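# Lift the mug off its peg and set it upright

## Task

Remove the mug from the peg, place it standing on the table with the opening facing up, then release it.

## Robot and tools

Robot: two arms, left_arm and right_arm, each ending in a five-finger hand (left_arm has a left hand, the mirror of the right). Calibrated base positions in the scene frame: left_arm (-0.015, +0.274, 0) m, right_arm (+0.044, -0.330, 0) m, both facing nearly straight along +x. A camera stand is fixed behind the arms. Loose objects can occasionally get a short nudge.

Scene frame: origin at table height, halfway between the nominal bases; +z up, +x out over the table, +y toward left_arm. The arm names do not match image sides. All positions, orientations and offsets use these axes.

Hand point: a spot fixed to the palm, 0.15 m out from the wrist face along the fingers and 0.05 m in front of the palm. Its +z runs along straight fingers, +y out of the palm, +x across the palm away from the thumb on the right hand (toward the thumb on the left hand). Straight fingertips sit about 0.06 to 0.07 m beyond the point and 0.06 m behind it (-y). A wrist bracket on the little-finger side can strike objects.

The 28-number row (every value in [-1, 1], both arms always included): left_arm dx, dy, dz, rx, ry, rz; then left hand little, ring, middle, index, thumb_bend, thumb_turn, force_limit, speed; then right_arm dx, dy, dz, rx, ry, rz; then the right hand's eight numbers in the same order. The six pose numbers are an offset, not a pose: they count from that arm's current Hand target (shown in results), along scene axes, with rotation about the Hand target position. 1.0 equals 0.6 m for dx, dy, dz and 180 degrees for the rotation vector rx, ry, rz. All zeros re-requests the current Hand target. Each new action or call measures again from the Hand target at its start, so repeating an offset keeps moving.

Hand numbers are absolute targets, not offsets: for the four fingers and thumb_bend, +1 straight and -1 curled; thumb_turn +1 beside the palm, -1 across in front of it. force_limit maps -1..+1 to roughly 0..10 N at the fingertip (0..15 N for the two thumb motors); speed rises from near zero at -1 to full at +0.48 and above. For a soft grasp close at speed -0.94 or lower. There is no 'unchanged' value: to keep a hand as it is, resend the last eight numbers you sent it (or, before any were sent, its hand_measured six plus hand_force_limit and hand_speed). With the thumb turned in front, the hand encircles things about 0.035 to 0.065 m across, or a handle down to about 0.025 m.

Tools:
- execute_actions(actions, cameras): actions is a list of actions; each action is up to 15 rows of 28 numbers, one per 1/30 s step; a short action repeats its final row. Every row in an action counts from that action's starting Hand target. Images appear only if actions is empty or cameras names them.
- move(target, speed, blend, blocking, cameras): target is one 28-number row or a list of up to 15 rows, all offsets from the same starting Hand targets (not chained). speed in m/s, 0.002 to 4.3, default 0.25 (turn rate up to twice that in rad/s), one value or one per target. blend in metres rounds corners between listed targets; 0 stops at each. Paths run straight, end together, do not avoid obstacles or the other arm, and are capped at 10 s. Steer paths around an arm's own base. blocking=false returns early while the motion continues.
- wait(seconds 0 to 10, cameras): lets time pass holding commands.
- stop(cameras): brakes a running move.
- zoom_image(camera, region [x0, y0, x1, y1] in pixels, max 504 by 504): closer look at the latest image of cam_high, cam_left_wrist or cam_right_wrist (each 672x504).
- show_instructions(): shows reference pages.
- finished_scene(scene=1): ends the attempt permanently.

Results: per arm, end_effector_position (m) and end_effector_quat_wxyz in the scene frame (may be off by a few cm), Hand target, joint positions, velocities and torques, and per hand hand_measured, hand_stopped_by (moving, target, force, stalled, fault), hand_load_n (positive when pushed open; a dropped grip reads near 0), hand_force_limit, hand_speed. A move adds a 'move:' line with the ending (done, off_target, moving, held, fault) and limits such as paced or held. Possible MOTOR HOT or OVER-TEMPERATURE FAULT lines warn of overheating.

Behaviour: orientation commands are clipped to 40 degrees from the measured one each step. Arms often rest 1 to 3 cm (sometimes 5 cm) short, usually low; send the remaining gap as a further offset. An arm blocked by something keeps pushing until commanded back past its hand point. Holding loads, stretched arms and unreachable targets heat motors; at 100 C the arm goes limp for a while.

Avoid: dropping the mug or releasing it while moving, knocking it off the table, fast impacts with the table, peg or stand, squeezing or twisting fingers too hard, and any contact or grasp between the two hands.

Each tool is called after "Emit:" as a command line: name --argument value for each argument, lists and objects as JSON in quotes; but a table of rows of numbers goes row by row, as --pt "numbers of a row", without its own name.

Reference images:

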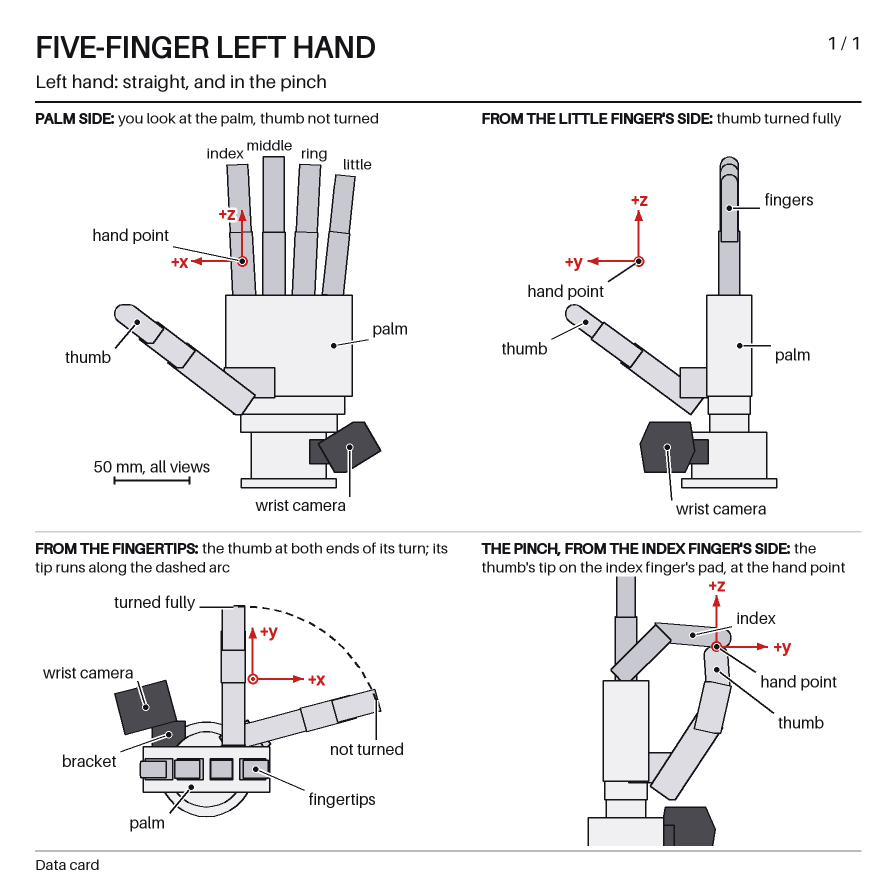

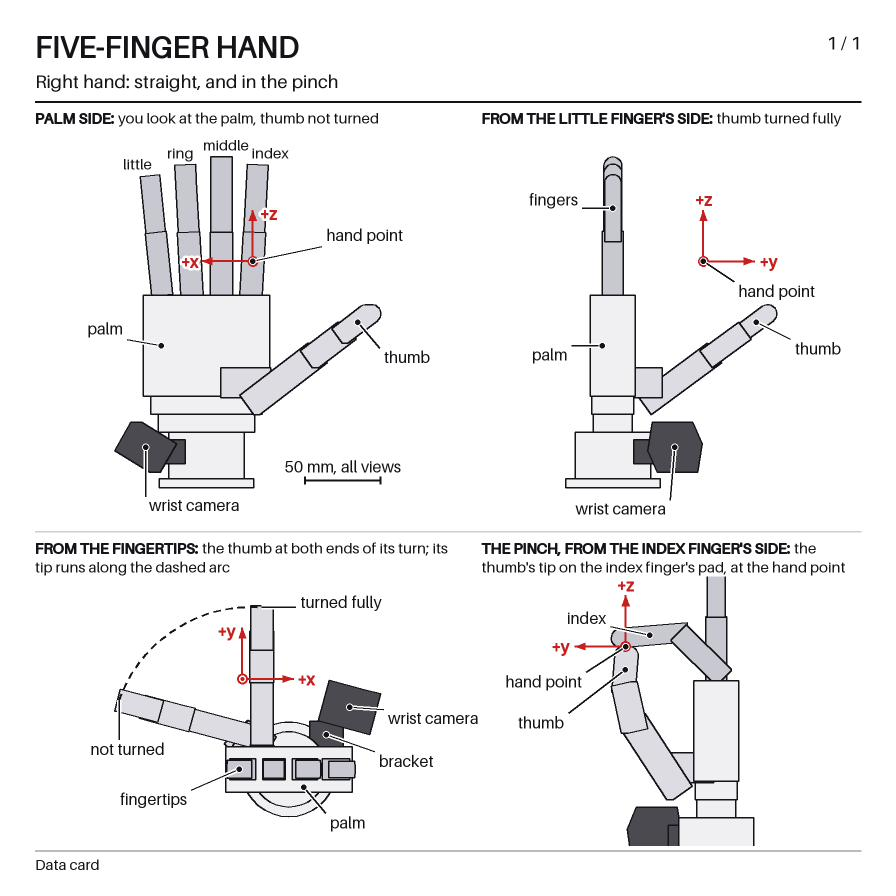

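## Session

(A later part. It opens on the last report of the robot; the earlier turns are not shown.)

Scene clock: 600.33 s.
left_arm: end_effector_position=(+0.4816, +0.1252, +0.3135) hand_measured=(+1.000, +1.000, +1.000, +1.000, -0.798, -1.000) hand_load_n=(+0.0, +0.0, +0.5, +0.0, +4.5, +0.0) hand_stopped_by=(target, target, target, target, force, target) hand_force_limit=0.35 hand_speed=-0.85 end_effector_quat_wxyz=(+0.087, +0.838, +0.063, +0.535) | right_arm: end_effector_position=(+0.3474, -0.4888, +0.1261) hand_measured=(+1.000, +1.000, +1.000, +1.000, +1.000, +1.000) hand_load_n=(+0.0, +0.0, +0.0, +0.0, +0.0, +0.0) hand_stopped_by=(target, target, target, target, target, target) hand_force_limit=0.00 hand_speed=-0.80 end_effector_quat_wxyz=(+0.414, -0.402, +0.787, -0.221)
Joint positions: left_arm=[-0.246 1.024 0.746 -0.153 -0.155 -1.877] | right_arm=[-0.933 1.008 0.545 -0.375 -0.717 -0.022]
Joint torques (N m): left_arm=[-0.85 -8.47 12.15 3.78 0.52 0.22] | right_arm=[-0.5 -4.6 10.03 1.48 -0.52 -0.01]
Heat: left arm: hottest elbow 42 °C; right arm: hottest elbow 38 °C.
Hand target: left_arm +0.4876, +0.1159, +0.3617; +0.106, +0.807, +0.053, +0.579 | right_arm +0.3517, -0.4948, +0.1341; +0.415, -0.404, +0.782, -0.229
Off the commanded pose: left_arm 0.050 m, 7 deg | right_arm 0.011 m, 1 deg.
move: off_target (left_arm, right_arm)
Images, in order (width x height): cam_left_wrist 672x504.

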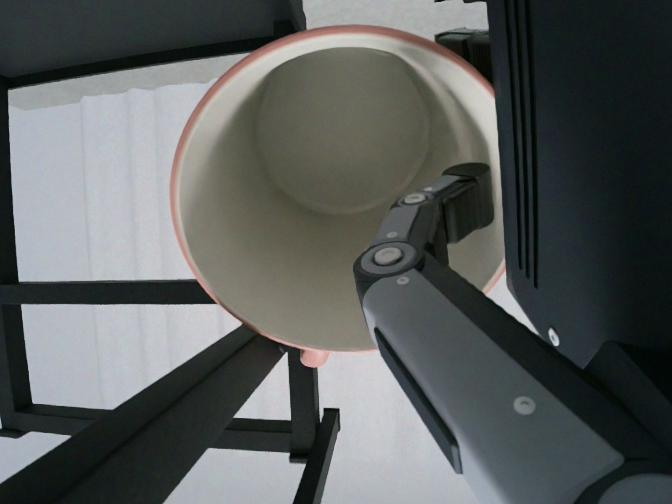

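Emit:
move --pt "0 0 0 0 0 0 1 1 1 1 -1 -1 0.35 -0.85 0 0 0 0 0 0 1 1 1 1 1 1 0.0 -0.8" --pt "0 0.05 0.006 0 0 0 1 1 1 1 -1 -1 0.35 -0.85 0 0 0 0 0 0 1 1 1 1 1 1 0.0 -0.8" --speed 0.06 --cameras '["cam_left_wrist","cam_high"]'

Scene clock: 609.43 s.
left_arm: end_effector_position=(+0.4842, +0.1414, +0.3146) hand_measured=(+1.000, +1.000, +1.000, +1.000, -0.818, -1.000) hand_load_n=(+0.0, +0.0, +0.5, +0.0, +12.0, +0.5) hand_stopped_by=(target, target, target, target, force, target) hand_force_limit=0.35 hand_speed=-0.85 end_effector_quat_wxyz=(+0.097, +0.838, +0.050, +0.534) | right_arm: end_effector_position=(+0.3474, -0.4888, +0.1261) hand_measured=(+1.000, +1.000, +1.000, +1.000, +1.000, +1.000) hand_load_n=(+0.0, +0.0, +0.0, +0.0, +0.0, +0.0) hand_stopped_by=(target, target, target, target, target, target) hand_force_limit=0.00 hand_speed=-0.80 end_effector_quat_wxyz=(+0.414, -0.402, +0.787, -0.221)
Joint positions: left_arm=[-0.174 1.023 0.746 -0.147 -0.06 -1.836] | right_arm=[-0.933 1.008 0.545 -0.375 -0.717 -0.022]
Joint torques (N m): left_arm=[0.67 -9.93 11.93 3.18 0.16 0.09] | right_arm=[-0.73 -4.54 9.99 1.44 -0.53 0.01]
Heat: left arm: hottest elbow 43 °C; right arm: hottest elbow 38 °C.
Hand target: left_arm +0.4876, +0.1460, +0.3654; +0.106, +0.806, +0.053, +0.579 | right_arm +0.3517, -0.4948, +0.1341; +0.415, -0.404, +0.782, -0.229
Off the commanded pose: left_arm 0.051 m, 6 deg | right_arm 0.011 m, 1 deg.
move: off_target (left_arm, right_arm)
Images, in order (width x height): cam_high 672x504, cam_left_wrist 672x504.

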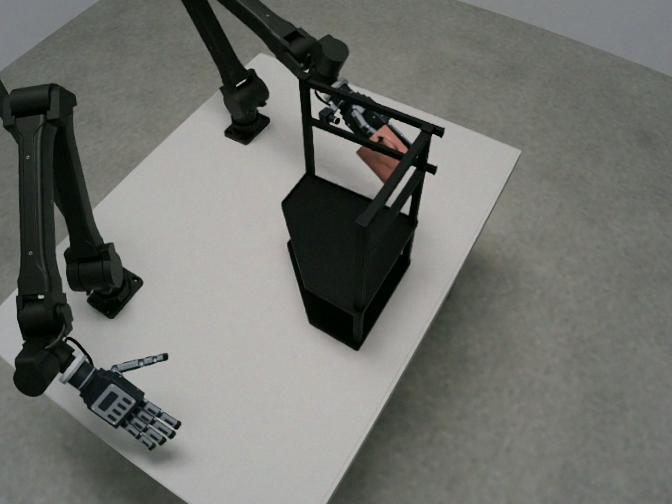

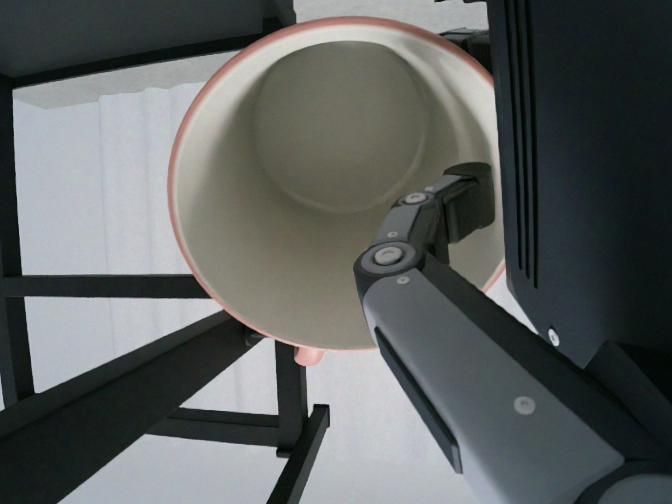

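Emit:
zoom_image --camera "cam_left_wrist" --region '[220, 310, 340, 390]'

Emit:
zoom_image --camera "cam_high" --region '[320, 90, 440, 200]'

Scaled by 4.200 from the camera's 672x504 image, which has a finer 960x720 frame.

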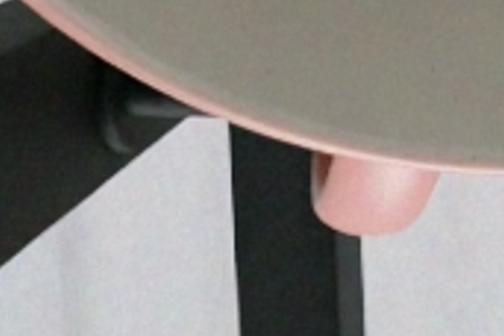

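Scaled by 4.200 from the camera's 672x504 image, which has a finer 960x720 frame.

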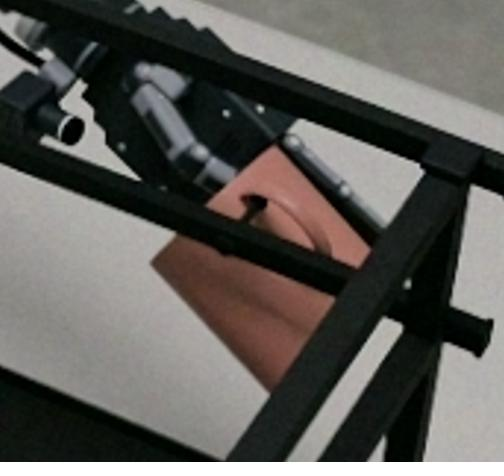

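Emit:
move --pt "-0.02 0.02 0.004 0 0 0 1 1 1 1 -1 -1 0.35 -0.85 0 0 0 0 0 0 1 1 1 1 1 1 0.0 -0.8" --pt "-0.02 0.075 0.008 0 0 0 1 1 1 1 -1 -1 0.35 -0.85 0 0 0 0 0 0 1 1 1 1 1 1 0.0 -0.8" --speed 0.06 --blend 0.005 --cameras '["cam_left_wrist","cam_high"]'

Emit:
zoom_image --camera "cam_high" --region '[320, 90, 440, 200]'

Scene clock: 617.80 s.
left_arm: end_effector_position=(+0.4792, +0.1878, +0.3298) hand_measured=(+1.000, +1.000, +1.000, +1.000, -0.818, -1.000) hand_load_n=(+0.0, +0.0, +0.5, +0.0, +12.0, +0.0) hand_stopped_by=(target, target, target, target, force, target) hand_force_limit=0.35 hand_speed=-0.85 end_effector_quat_wxyz=(+0.103, +0.830, +0.055, +0.546) | right_arm: end_effector_position=(+0.3474, -0.4888, +0.1261) hand_measured=(+1.000, +1.000, +1.000, +1.000, +1.000, +1.000) hand_load_n=(+0.0, +0.0, -0.5, +0.0, +0.0, +0.0) hand_stopped_by=(target, target, target, target, target, target) hand_force_limit=0.00 hand_speed=-0.80 end_effector_quat_wxyz=(+0.414, -0.402, +0.787, -0.221)
Joint positions: left_arm=[-0.03 0.977 0.736 -0.154 0.073 -1.793] | right_arm=[-0.933 1.008 0.545 -0.375 -0.717 -0.022]
Joint torques (N m): left_arm=[0.44 -9.82 11.47 2.19 0.33 0.08] | right_arm=[-0.67 -4.37 10.07 1.47 -0.54 0]
Heat: left arm: hottest elbow 43 °C; right arm: hottest elbow 38 °C.
Hand target: left_arm +0.4756, +0.1910, +0.3701; +0.106, +0.807, +0.053, +0.579 | right_arm +0.3517, -0.4948, +0.1341; +0.415, -0.404, +0.782, -0.229
Off the commanded pose: left_arm 0.041 m, 5 deg | right_arm 0.011 m, 1 deg.
move: off_target (left_arm, right_arm)
Images, in order (width x height): cam_high 672x504, cam_left_wrist 672x504.

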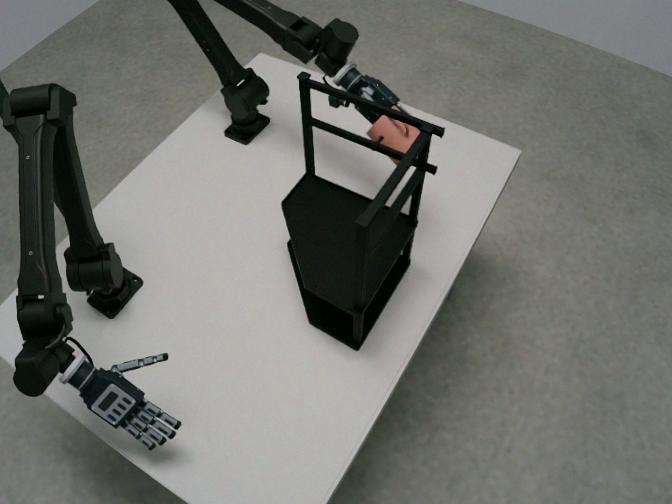

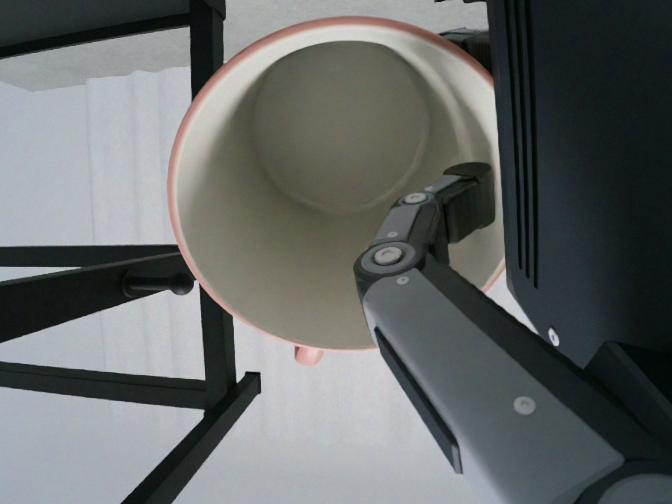

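Scaled by 4.200 from the camera's 672x504 image, which has a finer 960x720 frame.

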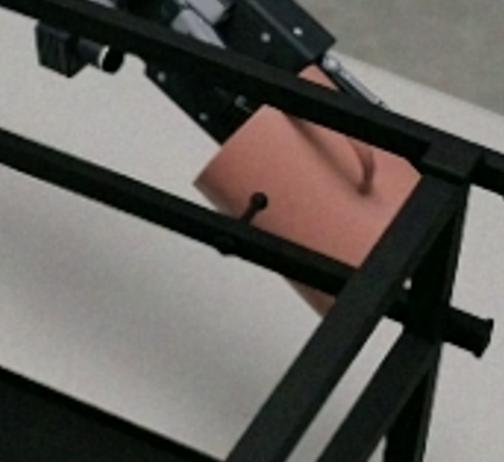

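Emit:
move --pt "-0.0593 0.1817 -0.05 0.0187 0.1993 0.006 1 1 1 1 -1 -1 0.35 -0.85 0 0 0 0 0 0 1 1 1 1 1 1 0.0 -0.8" --pt "-0.1593 0.315 -0.1833 0.0375 0.3986 0.012 1 1 1 1 -1 -1 0.35 -0.85 0 0 0 0 0 0 1 1 1 1 1 1 0.0 -0.8" --speed 0.15 --blend 0.03 --cameras '["cam_left_wrist","cam_high"]'

Scene clock: 646.67 s.
left_arm: end_effector_position=(+0.3660, +0.3704, +0.2303) hand_measured=(+1.000, +1.000, +1.000, +1.000, -0.818, -1.000) hand_load_n=(+0.0, +0.0, +0.0, +0.0, +6.0, +1.0) hand_stopped_by=(target, target, target, target, force, target) hand_force_limit=0.35 hand_speed=-0.85 end_effector_quat_wxyz=(+0.010, +0.995, +0.092, -0.030) | right_arm: end_effector_position=(+0.3474, -0.4888, +0.1261) hand_measured=(+1.000, +1.000, +1.000, +1.000, +1.000, +1.000) hand_load_n=(+0.0, +0.0, +0.0, +0.0, +0.0, -0.5) hand_stopped_by=(target, target, target, target, target, target) hand_force_limit=0.00 hand_speed=-0.80 end_effector_quat_wxyz=(+0.414, -0.402, +0.787, -0.221)
Joint positions: left_arm=[0.427 1.355 1.313 -1.592 0 -1.339] | right_arm=[-0.933 1.008 0.545 -0.375 -0.717 -0.022]
Joint torques (N m): left_arm=[0.62 -11.22 13.63 -0.31 0.06 0.29] | right_arm=[-0.67 -4.48 10.06 1.42 -0.53 0.01]
Heat: left arm: hottest elbow 42 °C; right arm: hottest elbow 38 °C.
Hand target: left_arm +0.3801, +0.3800, +0.2602; +0.000, +0.996, +0.088, +0.001 | right_arm +0.3517, -0.4948, +0.1341; +0.415, -0.404, +0.782, -0.229
Off the commanded pose: left_arm 0.034 m, 4 deg | right_arm 0.011 m, 1 deg.
move: off_target (left_arm, right_arm)
Images, in order (width x height): cam_high 672x504, cam_left_wrist 672x504.

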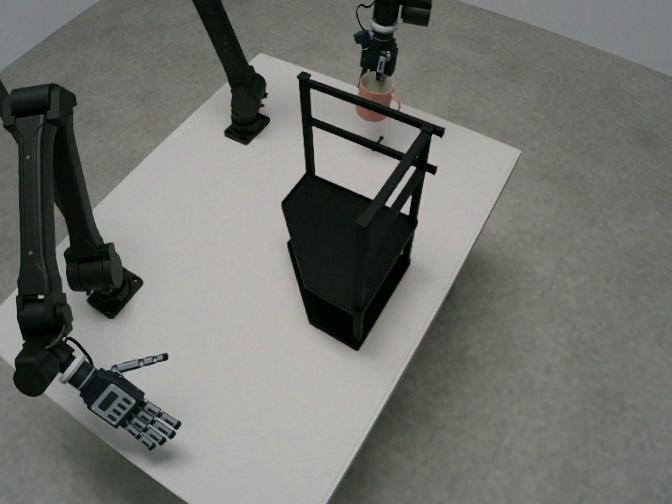

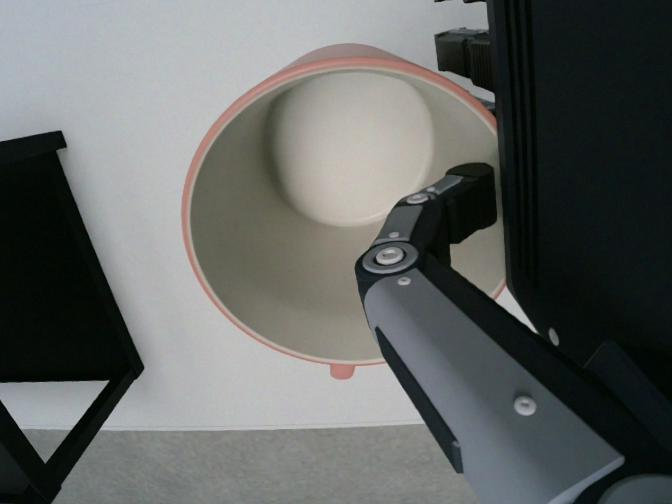

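Emit:
move --target '[0,0,-0.175,0.008,-0.0185,0,1,1,1,1,-1,-1,0.35,-0.85,0,0,0,0,0,0,1,1,1,1,1,1,0.0,-0.8]' --speed 0.15 --cameras '["cam_left_wrist","cam_high"]'

Emit:
zoom_image --camera "cam_high" --region '[320, 20, 440, 160]'

Scene clock: 654.67 s.
left_arm: end_effector_position=(+0.3740, +0.3744, +0.1431) hand_measured=(+1.000, +1.000, +1.000, +1.000, -0.818, -1.000) hand_load_n=(+0.0, +0.0, +0.0, +0.0, +6.0, +1.0) hand_stopped_by=(target, target, target, target, force, target) hand_force_limit=0.35 hand_speed=-0.85 end_effector_quat_wxyz=(-0.005, +0.996, +0.090, +0.011) | right_arm: end_effector_position=(+0.3474, -0.4888, +0.1261) hand_measured=(+1.000, +1.000, +1.000, +1.000, +1.000, +1.000) hand_load_n=(+0.0, +0.0, -0.5, +0.0, +0.5, +0.0) hand_stopped_by=(target, target, target, target, target, target) hand_force_limit=0.00 hand_speed=-0.80 end_effector_quat_wxyz=(+0.414, -0.402, +0.787, -0.221)
Joint positions: left_arm=[0.427 1.355 1.079 -1.272 -0.002 -1.336] | right_arm=[-0.933 1.008 0.545 -0.375 -0.717 -0.022]
Joint torques (N m): left_arm=[0.38 -11.81 9.09 0.59 0.17 0.26] | right_arm=[-0.67 -4.31 10.09 1.51 -0.54 0]
Heat: left arm: hottest elbow 43 °C; right arm: hottest elbow 38 °C.
Hand target: left_arm +0.3801, +0.3799, +0.1551; -0.010, +0.996, +0.087, +0.031 | right_arm +0.3517, -0.4948, +0.1341; +0.415, -0.404, +0.782, -0.229
Off the commanded pose: left_arm 0.015 m, 2 deg | right_arm 0.011 m, 1 deg.
move: off_target (left_arm, right_arm)
Images, in order (width x height): cam_high 672x504, cam_left_wrist 672x504.

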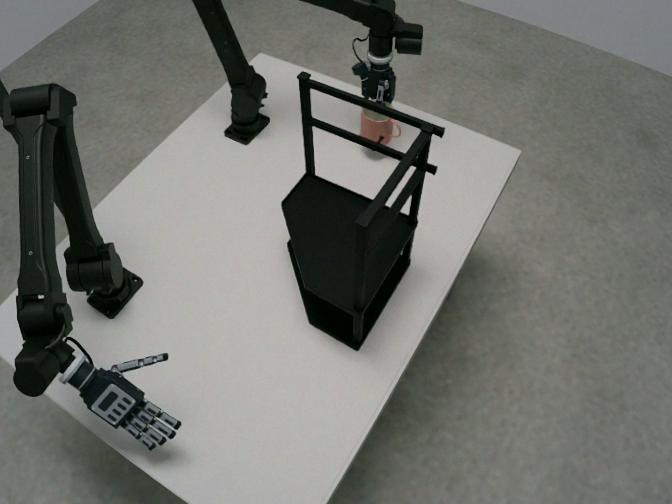

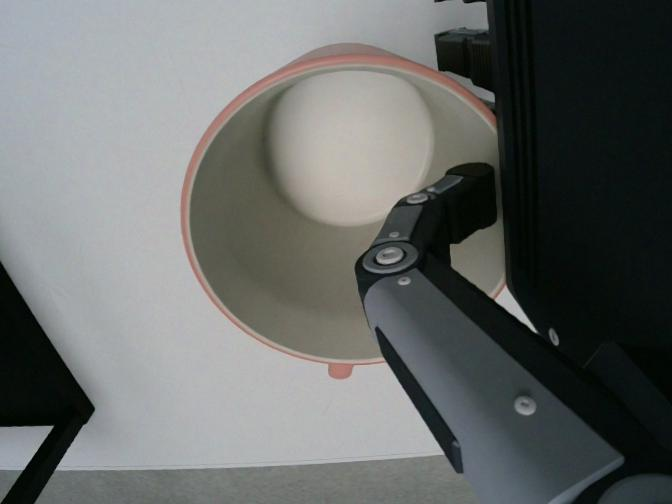

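Scaled by 3.600 from the camera's 672x504 image, which has a finer 960x720 frame.

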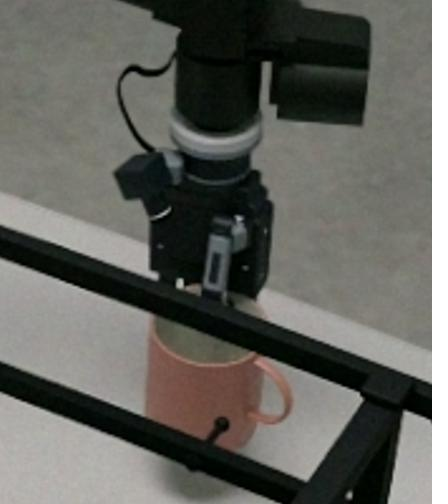

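Emit:
move --target '[0,0,-0.055,0.0,0.006,0,1,1,1,1,-1,-1,0.35,-0.85,0,0,0,0,0,0,1,1,1,1,1,1,0.0,-0.8]' --speed 0.08 --cameras '["cam_high","cam_left_wrist"]'

Emit:
zoom_image --camera "cam_high" --region '[330, 60, 430, 180]'

Scene clock: 662.10 s.
left_arm: end_effector_position=(+0.3726, +0.3748, +0.1131) hand_measured=(+1.000, +1.000, +1.000, +1.000, -0.818, -1.000) hand_load_n=(+0.0, +0.0, +0.5, +0.0, +6.0, +1.0) hand_stopped_by=(target, target, target, target, force, target) hand_force_limit=0.35 hand_speed=-0.85 end_effector_quat_wxyz=(-0.005, +0.996, +0.090, +0.005) | right_arm: end_effector_position=(+0.3474, -0.4888, +0.1261) hand_measured=(+1.000, +1.000, +1.000, +1.000, +1.000, +1.000) hand_load_n=(+0.0, +0.0, +0.0, +0.0, +0.0, -0.5) hand_stopped_by=(target, target, target, target, target, target) hand_force_limit=0.00 hand_speed=-0.80 end_effector_quat_wxyz=(+0.414, -0.402, +0.787, -0.221)
Joint positions: left_arm=[0.427 1.384 1.026 -1.2 -0.007 -1.336] | right_arm=[-0.933 1.008 0.545 -0.375 -0.717 -0.022]
Joint torques (N m): left_arm=[0.21 -11.34 8.96 0.55 0.06 0.22] | right_arm=[-0.38 -4.31 10.09 1.51 -0.52 0.03]
Heat: left arm: hottest elbow 41 °C; right arm: hottest elbow 38 °C.
Hand target: left_arm +0.3801, +0.3798, +0.1221; -0.011, +0.996, +0.087, +0.021 | right_arm +0.3517, -0.4948, +0.1341; +0.415, -0.404, +0.782, -0.229
Off the commanded pose: left_arm 0.013 m, 2 deg | right_arm 0.011 m, 1 deg.
move: off_target (left_arm, right_arm)
Images, in order (width x height): cam_high 672x504, cam_left_wrist 672x504.

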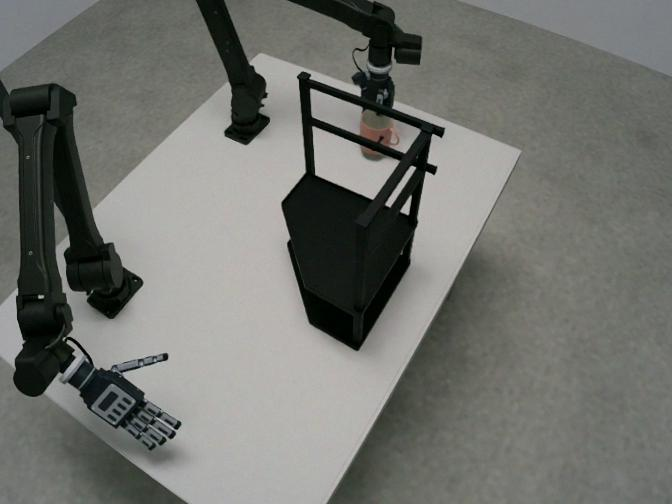

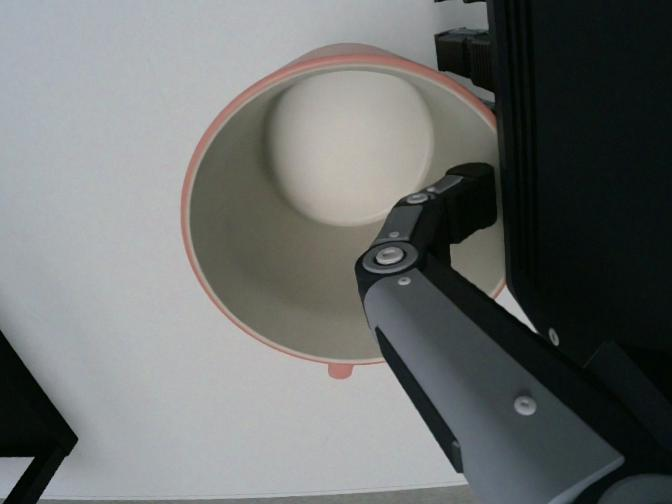

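Scaled by 4.200 from the camera's 672x504 image, which has a finer 960x720 frame.

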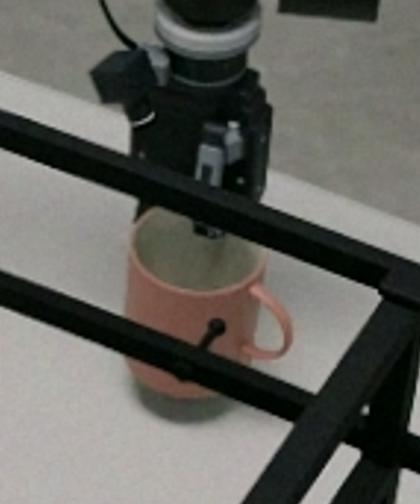

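Emit:
move --target '[0,0,-0.022,0.0,0.004,0,1,1,1,1,-1,-1,0.35,-0.85,0,0,0,0,0,0,1,1,1,1,1,1,0.0,-0.8]' --speed 0.04 --cameras '["cam_high","cam_left_wrist"]'

Emit:
zoom_image --camera "cam_high" --region '[330, 60, 430, 180]'

Scene clock: 666.00 s.
left_arm: end_effector_position=(+0.3725, +0.3758, +0.1015) hand_measured=(+1.000, +1.000, +1.000, +1.000, -0.818, -1.000) hand_load_n=(+0.0, +0.0, +0.5, -0.5, +6.0, +1.0) hand_stopped_by=(target, target, target, target, force, target) hand_force_limit=0.35 hand_speed=-0.85 end_effector_quat_wxyz=(-0.006, +0.996, +0.090, +0.001) | right_arm: end_effector_position=(+0.3474, -0.4888, +0.1261) hand_measured=(+1.000, +1.000, +1.000, +1.000, +1.000, +1.000) hand_load_n=(+0.0, +0.0, +0.0, +0.0, +0.0, -0.5) hand_stopped_by=(target, target, target, target, target, target) hand_force_limit=0.00 hand_speed=-0.80 end_effector_quat_wxyz=(+0.414, -0.402, +0.787, -0.221)
Joint positions: left_arm=[0.427 1.401 1.012 -1.176 -0.012 -1.336] | right_arm=[-0.933 1.008 0.545 -0.375 -0.717 -0.022]
Joint torques (N m): left_arm=[-0.03 -11.34 8.79 0.53 0.05 0.2] | right_arm=[-0.62 -4.19 10.1 1.43 -0.52 0.01]
Heat: left arm: hottest elbow 41 °C; right arm: hottest elbow 38 °C.
Hand target: left_arm +0.3800, +0.3798, +0.1089; -0.011, +0.996, +0.087, +0.015 | right_arm +0.3517, -0.4948, +0.1341; +0.415, -0.404, +0.782, -0.229
Off the commanded pose: left_arm 0.011 m, 2 deg | right_arm 0.011 m, 1 deg.
move: off_target (left_arm, right_arm)
Images, in order (width x height): cam_high 672x504, cam_left_wrist 672x504.

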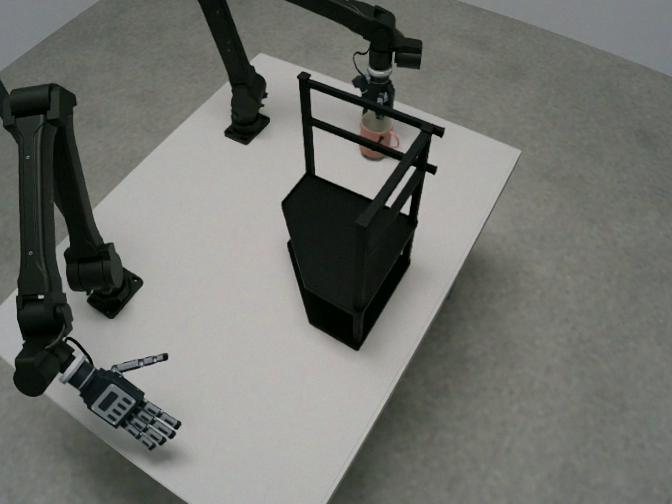

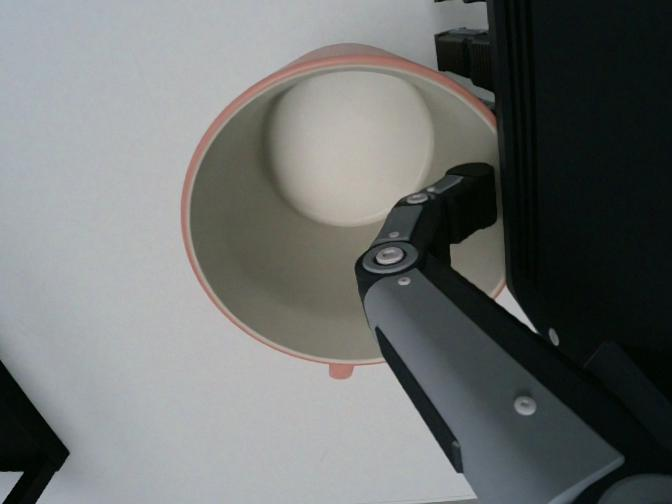

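Scaled by 4.200 from the camera's 672x504 image, which has a finer 960x720 frame.

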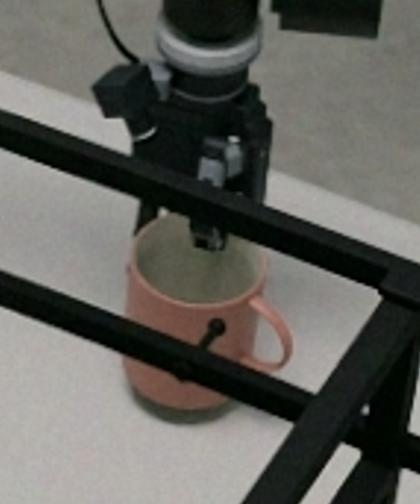

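Emit:
move --target '[0,0,-0.018,0.0,0.003,0,1,1,1,1,-1,-1,0.35,-0.85,0,0,0,0,0,0,1,1,1,1,1,1,0.0,-0.8]' --speed 0.03 --cameras '["cam_high","cam_left_wrist"]'

Emit:
zoom_image --camera "cam_high" --region '[330, 60, 430, 180]'

Scene clock: 671.93 s.
left_arm: end_effector_position=(+0.3723, +0.3765, +0.0911) hand_measured=(+1.000, +1.000, +1.000, +1.000, -0.818, -1.000) hand_load_n=(+0.0, -0.5, +0.0, +0.0, +6.0, +1.0) hand_stopped_by=(target, target, target, target, force, target) hand_force_limit=0.35 hand_speed=-0.85 end_effector_quat_wxyz=(-0.007, +0.996, +0.090, -0.003) | right_arm: end_effector_position=(+0.3474, -0.4888, +0.1261) hand_measured=(+1.000, +1.000, +1.000, +1.000, +1.000, +1.000) hand_load_n=(+0.0, +0.0, +0.0, +0.0, -0.5, +0.0) hand_stopped_by=(target, target, target, target, target, target) hand_force_limit=0.00 hand_speed=-0.80 end_effector_quat_wxyz=(+0.414, -0.402, +0.787, -0.221)
Joint positions: left_arm=[0.427 1.418 1 -1.155 -0.015 -1.336] | right_arm=[-0.933 1.008 0.545 -0.375 -0.717 -0.022]
Joint torques (N m): left_arm=[-0.15 -11.4 8.64 0.51 0.04 0.18] | right_arm=[-0.67 -4.19 10.02 1.46 -0.53 0.01]
Heat: left arm: hottest elbow 40 °C; right arm: hottest elbow 38 °C.
Hand target: left_arm +0.3800, +0.3799, +0.0980; -0.012, +0.996, +0.087, +0.010 | right_arm +0.3517, -0.4948, +0.1341; +0.415, -0.404, +0.782, -0.229
Off the commanded pose: left_arm 0.011 m, 2 deg | right_arm 0.011 m, 1 deg.
move: off_target (left_arm, right_arm)
Images, in order (width x height): cam_high 672x504, cam_left_wrist 672x504.

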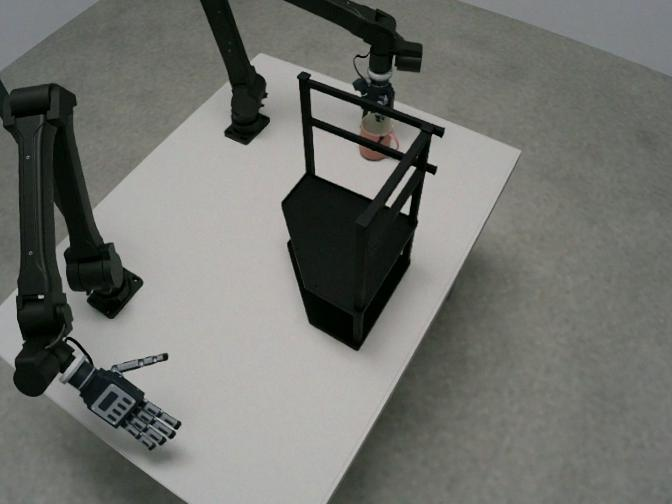

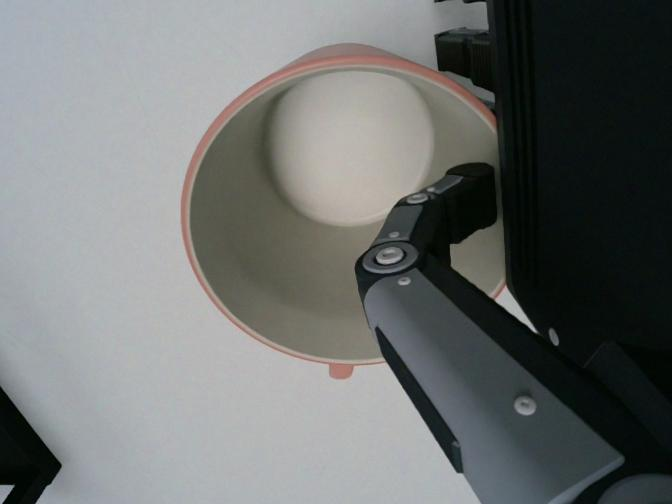

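Scaled by 4.200 from the camera's 672x504 image, which has a finer 960x720 frame.

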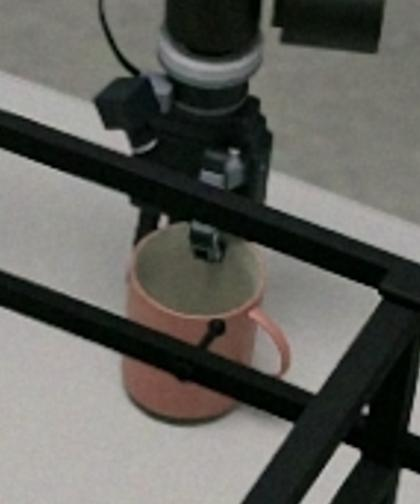

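Emit:
move --target '[0,0,-0.012,0.0,0.0,0,1,1,1,1,-1,-1,0.35,-0.85,0,0,0,0,0,0,1,1,1,1,1,1,0.0,-0.8]' --speed 0.03 --cameras '["cam_high","cam_left_wrist"]'

Emit:
zoom_image --camera "cam_high" --region '[330, 60, 430, 180]'

Scene clock: 675.17 s.
left_arm: end_effector_position=(+0.3726, +0.3766, +0.0847) hand_measured=(+1.000, +1.000, +1.000, +1.000, -0.818, -1.000) hand_load_n=(+0.0, -0.5, +0.0, +0.0, +6.0, +1.0) hand_stopped_by=(target, target, target, target, force, target) hand_force_limit=0.35 hand_speed=-0.85 end_effector_quat_wxyz=(-0.007, +0.996, +0.090, -0.002) | right_arm: end_effector_position=(+0.3474, -0.4888, +0.1261) hand_measured=(+1.000, +1.000, +1.000, +1.000, +1.000, +1.000) hand_load_n=(+0.0, +0.0, +0.0, +0.0, +0.0, +0.0) hand_stopped_by=(target, target, target, target, target, target) hand_force_limit=0.00 hand_speed=-0.80 end_effector_quat_wxyz=(+0.414, -0.402, +0.787, -0.221)
Joint positions: left_arm=[0.427 1.425 0.989 -1.135 -0.015 -1.336] | right_arm=[-0.933 1.008 0.545 -0.375 -0.717 -0.022]
Joint torques (N m): left_arm=[-0.21 -11.4 8.51 0.51 0.04 0.18] | right_arm=[-0.38 -4.42 10.11 1.54 -0.53 0.02]
Motor temperatures (°C): left_arm=[27 28 39 23 25 23] | right_arm=[22 24 38 25 26 25]
Heat: left arm: hottest elbow 39 °C; right arm: hottest elbow 38 °C.
Hand target: left_arm +0.3801, +0.3799, +0.0910; -0.012, +0.996, +0.087, +0.011 | right_arm +0.3517, -0.4948, +0.1341; +0.415, -0.404, +0.782, -0.229
Off the commanded pose: left_arm 0.010 m, 2 deg | right_arm 0.011 m, 1 deg.
move: off_target (right_arm)
Images, in order (width x height): cam_high 672x504, cam_left_wrist 672x504.

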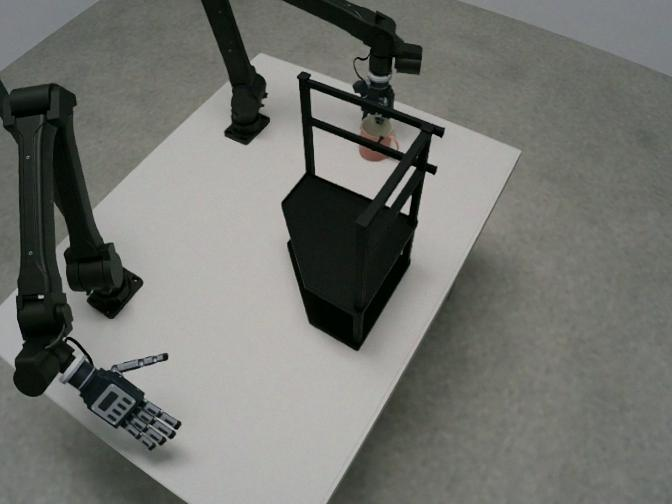

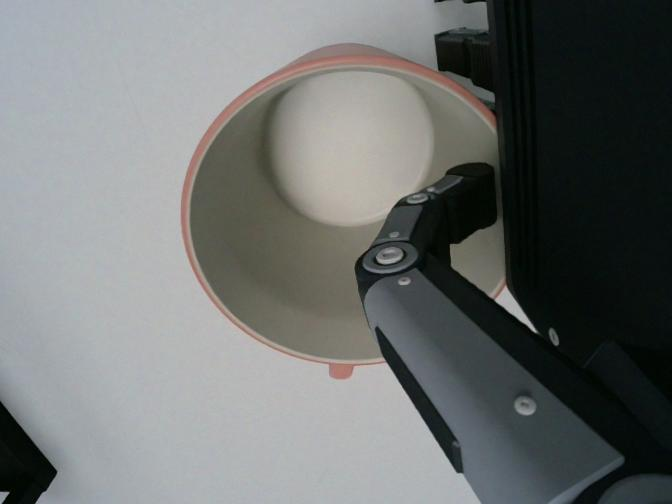

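Scaled by 4.200 from the camera's 672x504 image, which has a finer 960x720 frame.

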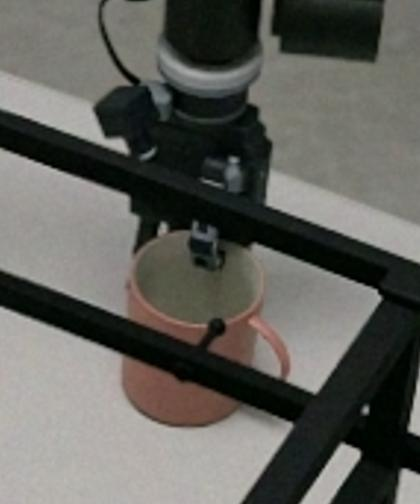

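Emit:
move --target '[0,0,-0.011,0.0,0.0,0,1,1,1,1,-1,-1,0.35,-0.85,0,0,0,0,0,0,1,1,1,1,1,1,0.0,-0.8]' --speed 0.03 --cameras '["cam_high","cam_left_wrist"]'

Emit:
zoom_image --camera "cam_high" --region '[340, 100, 420, 170]'

Scene clock: 678.83 s.
left_arm: end_effector_position=(+0.3741, +0.3774, +0.0825) hand_measured=(+1.000, +1.000, +1.000, +1.000, -0.820, -1.000) hand_load_n=(+0.0, +0.0, +0.5, +0.0, +3.5, +0.5) hand_stopped_by=(target, target, target, target, force, target) hand_force_limit=0.35 hand_speed=-0.85 end_effector_quat_wxyz=(-0.009, +0.996, +0.090, +0.002) | right_arm: end_effector_position=(+0.3474, -0.4888, +0.1261) hand_measured=(+1.000, +1.000, +1.000, +1.000, +1.000, +1.000) hand_load_n=(+0.0, +0.0, +0.0, +0.0, +0.0, +0.0) hand_stopped_by=(target, target, target, target, target, target) hand_force_limit=0.00 hand_speed=-0.80 end_effector_quat_wxyz=(+0.414, -0.402, +0.787, -0.221)
Joint positions: left_arm=[0.427 1.425 0.983 -1.118 -0.016 -1.336] | right_arm=[-0.933 1.008 0.545 -0.375 -0.717 -0.022]
Joint torques (N m): left_arm=[-0.21 -10.75 8.13 0.54 0.06 0.18] | right_arm=[-0.5 -4.54 10 1.48 -0.53 0.02]
Heat: left arm: hottest elbow 39 °C; right arm: hottest elbow 38 °C.
Hand target: left_arm +0.3800, +0.3799, +0.0843; -0.012, +0.996, +0.087, +0.010 | right_arm +0.3517, -0.4948, +0.1341; +0.415, -0.404, +0.782, -0.229
Off the commanded pose: left_arm 0.007 m, 1 deg | right_arm 0.011 m, 1 deg.
move: off_target (right_arm)
Images, in order (width x height): cam_high 672x504, cam_left_wrist 672x504.

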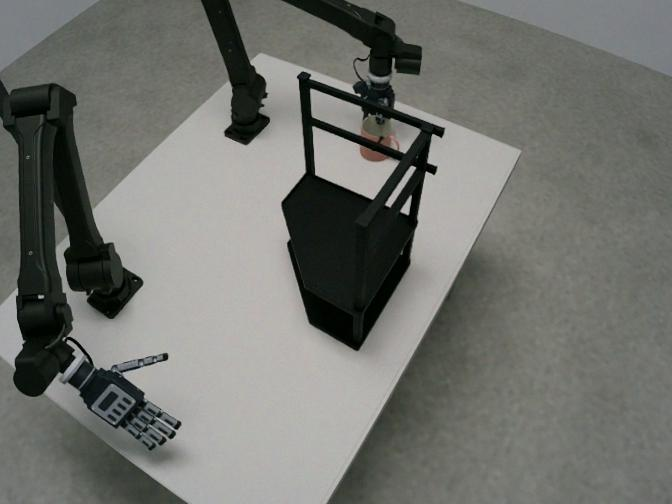

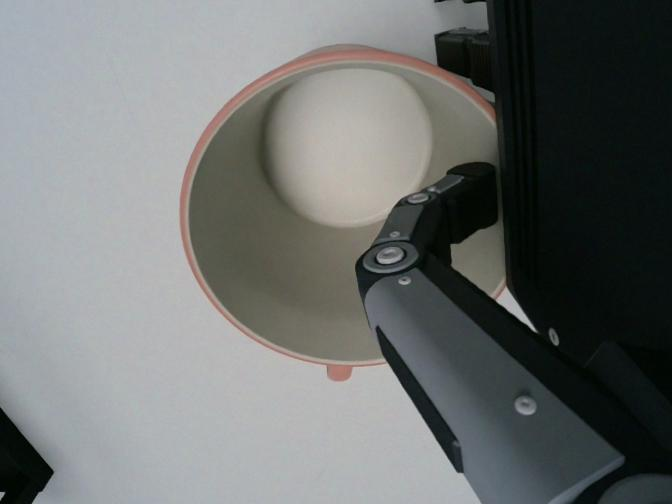

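Scaled by 6.300 from the camera's 672x504 image, which has a finer 960x720 frame.

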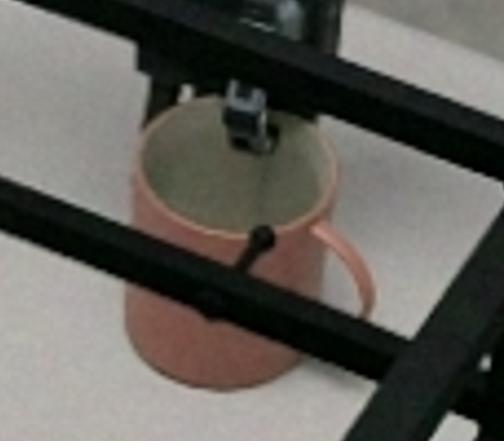

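Emit:
move --target '[0,0,0,0.0,0.0,0,1,1,1,1,0.0,-1,0.35,-0.7,0,0,0,0,0,0,1,1,1,1,1,1,0.0,-0.8]' --speed 0.03 --cameras '["cam_high","cam_left_wrist"]'

Emit:
zoom_image --camera "cam_high" --region '[340, 100, 420, 170]'

Scene clock: 687.33 s.
left_arm: end_effector_position=(+0.3748, +0.3778, +0.0825) hand_measured=(+1.000, +1.000, +1.000, +1.000, +0.000, -1.000) hand_load_n=(+0.0, +0.0, +0.0, +0.0, +0.0, +0.0) hand_stopped_by=(target, target, target, target, target, target) hand_force_limit=0.35 hand_speed=-0.70 end_effector_quat_wxyz=(-0.010, +0.996, +0.090, +0.003) | right_arm: end_effector_position=(+0.3474, -0.4888, +0.1261) hand_measured=(+1.000, +1.000, +1.000, +1.000, +1.000, +1.000) hand_load_n=(+0.0, +0.0, +0.0, +0.0, +0.0, -0.5) hand_stopped_by=(target, target, target, target, target, target) hand_force_limit=0.00 hand_speed=-0.80 end_effector_quat_wxyz=(+0.414, -0.402, +0.787, -0.221)
Joint positions: left_arm=[0.427 1.425 0.983 -1.116 -0.016 -1.336] | right_arm=[-0.933 1.008 0.545 -0.375 -0.717 -0.022]
Joint torques (N m): left_arm=[-0.15 -10.81 8.16 0.54 0.08 0.18] | right_arm=[-0.67 -4.48 10.14 1.4 -0.55 0.01]
Heat: left arm: hottest elbow 38 °C; right arm: hottest elbow 38 °C.
Hand target: left_arm +0.3800, +0.3799, +0.0843; -0.012, +0.996, +0.087, +0.010 | right_arm +0.3517, -0.4948, +0.1341; +0.415, -0.404, +0.782, -0.229
Off the commanded pose: left_arm 0.006 m, 1 deg | right_arm 0.011 m, 1 deg.
move: off_target (right_arm)
Images, in order (width x height): cam_high 672x504, cam_left_wrist 672x504.

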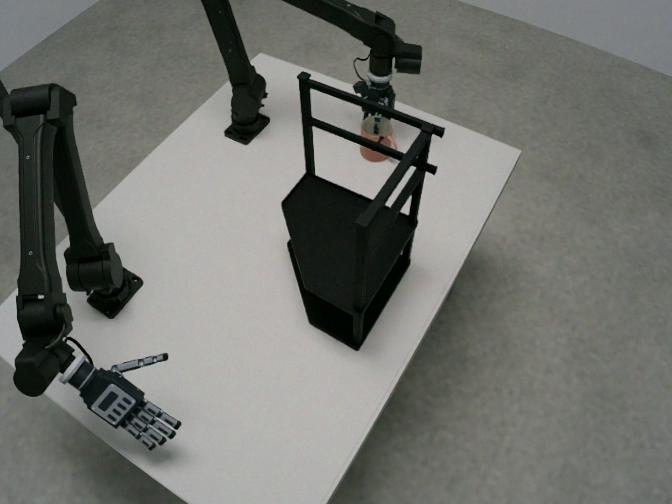

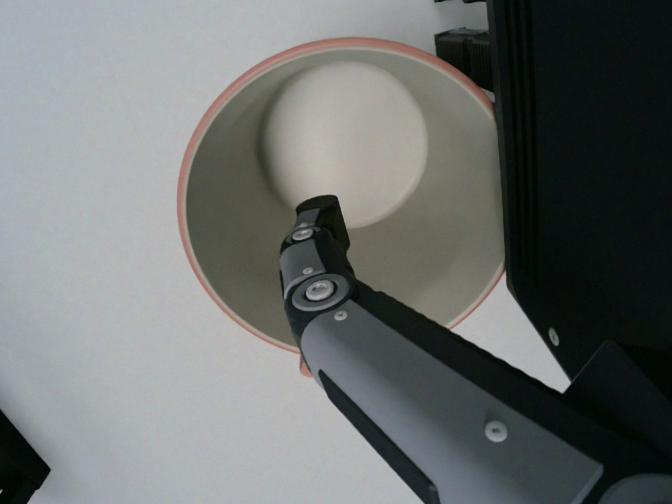

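Scaled by 6.300 from the camera's 672x504 image, which has a finer 960x720 frame.

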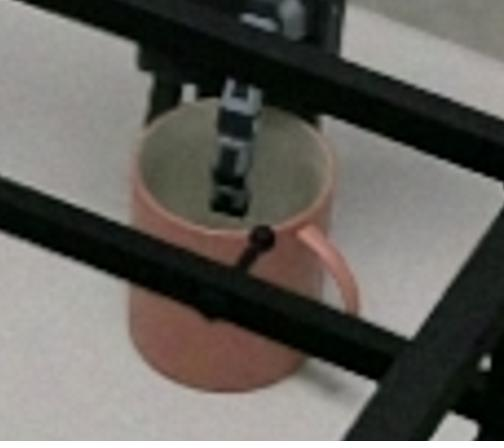

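Emit:
move --pt "-0.004 0.025 0.01 0.0 0.0 0 1 1 1 1 0.0 -1 0.35 -0.7 0 0 0 0 0 0 1 1 1 1 1 1 0.0 -0.8" --pt "-0.004 0.027 0.26 0.0 0.0 0 1 1 1 1 0.0 -1 0.35 -0.7 0 0 0 0 0 0 1 1 1 1 1 1 0.0 -0.8" --speed '[0.04,0.12]' --cameras '["cam_high","cam_left_wrist"]'

Emit:
zoom_image --camera "cam_high" --region '[320, 60, 440, 180]'

Scene clock: 693.37 s.
left_arm: end_effector_position=(+0.3680, +0.3883, +0.2145) hand_measured=(+1.000, +1.000, +1.000, +1.000, +0.000, -1.000) hand_load_n=(+0.0, +0.0, +0.0, +0.0, +0.0, +0.0) hand_stopped_by=(target, target, target, target, target, target) hand_force_limit=0.35 hand_speed=-0.70 end_effector_quat_wxyz=(-0.003, +0.996, +0.090, -0.016) | right_arm: end_effector_position=(+0.3474, -0.4888, +0.1261) hand_measured=(+1.000, +1.000, +1.000, +1.000, +1.000, +1.000) hand_load_n=(+0.0, +0.0, +0.0, +0.0, +0.0, +0.0) hand_stopped_by=(target, target, target, target, target, target) hand_force_limit=0.00 hand_speed=-0.80 end_effector_quat_wxyz=(+0.414, -0.402, +0.787, -0.221)
Joint positions: left_arm=[0.459 1.357 1.276 -1.518 -0.016 -1.304] | right_arm=[-0.933 1.008 0.545 -0.375 -0.717 -0.022]
Joint torques (N m): left_arm=[0.5 -11.99 12.29 -0.16 0.1 0.28] | right_arm=[-0.67 -4.31 10.09 1.48 -0.54 0.01]
Heat: left arm: hottest elbow 38 °C; right arm: hottest elbow 38 °C.
Hand target: left_arm +0.3776, +0.3962, +0.2403; -0.012, +0.996, +0.087, +0.010 | right_arm +0.3517, -0.4948, +0.1341; +0.415, -0.404, +0.782, -0.229
Off the commanded pose: left_arm 0.029 m, 3 deg | right_arm 0.011 m, 1 deg.
move: off_target (left_arm, right_arm)
Images, in order (width x height): cam_high 672x504, cam_left_wrist 672x504.

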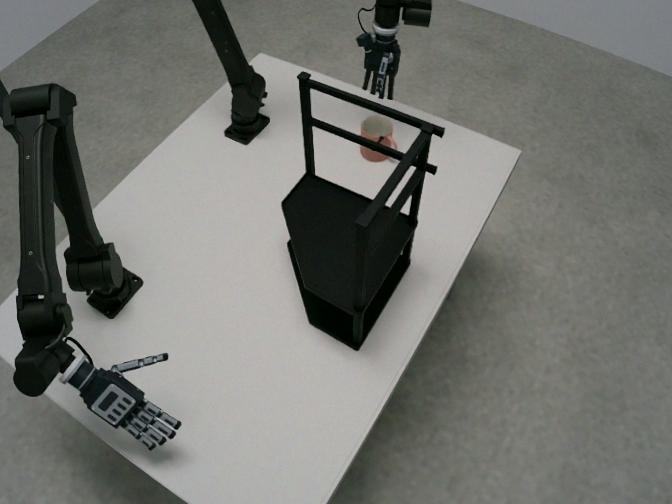

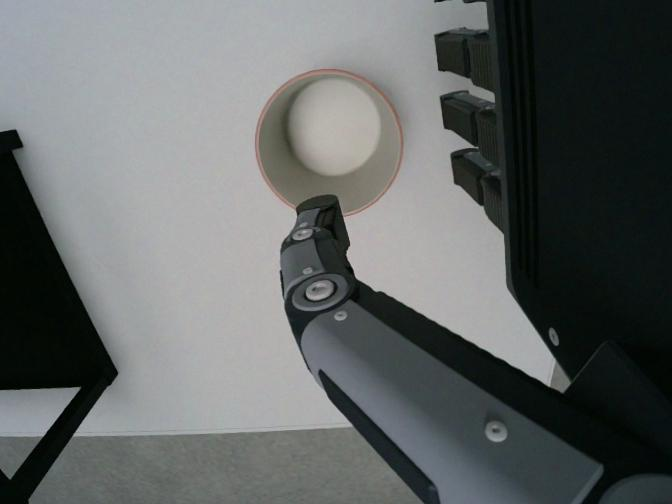

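Scaled by 4.200 from the camera's 672x504 image, which has a finer 960x720 frame.

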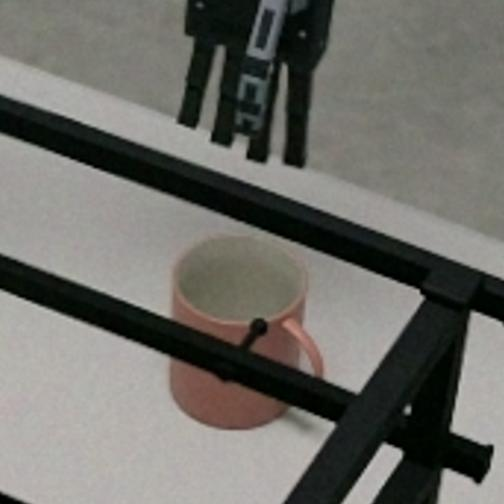

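Emit:
finished_scene

The scene is finished: the task was done.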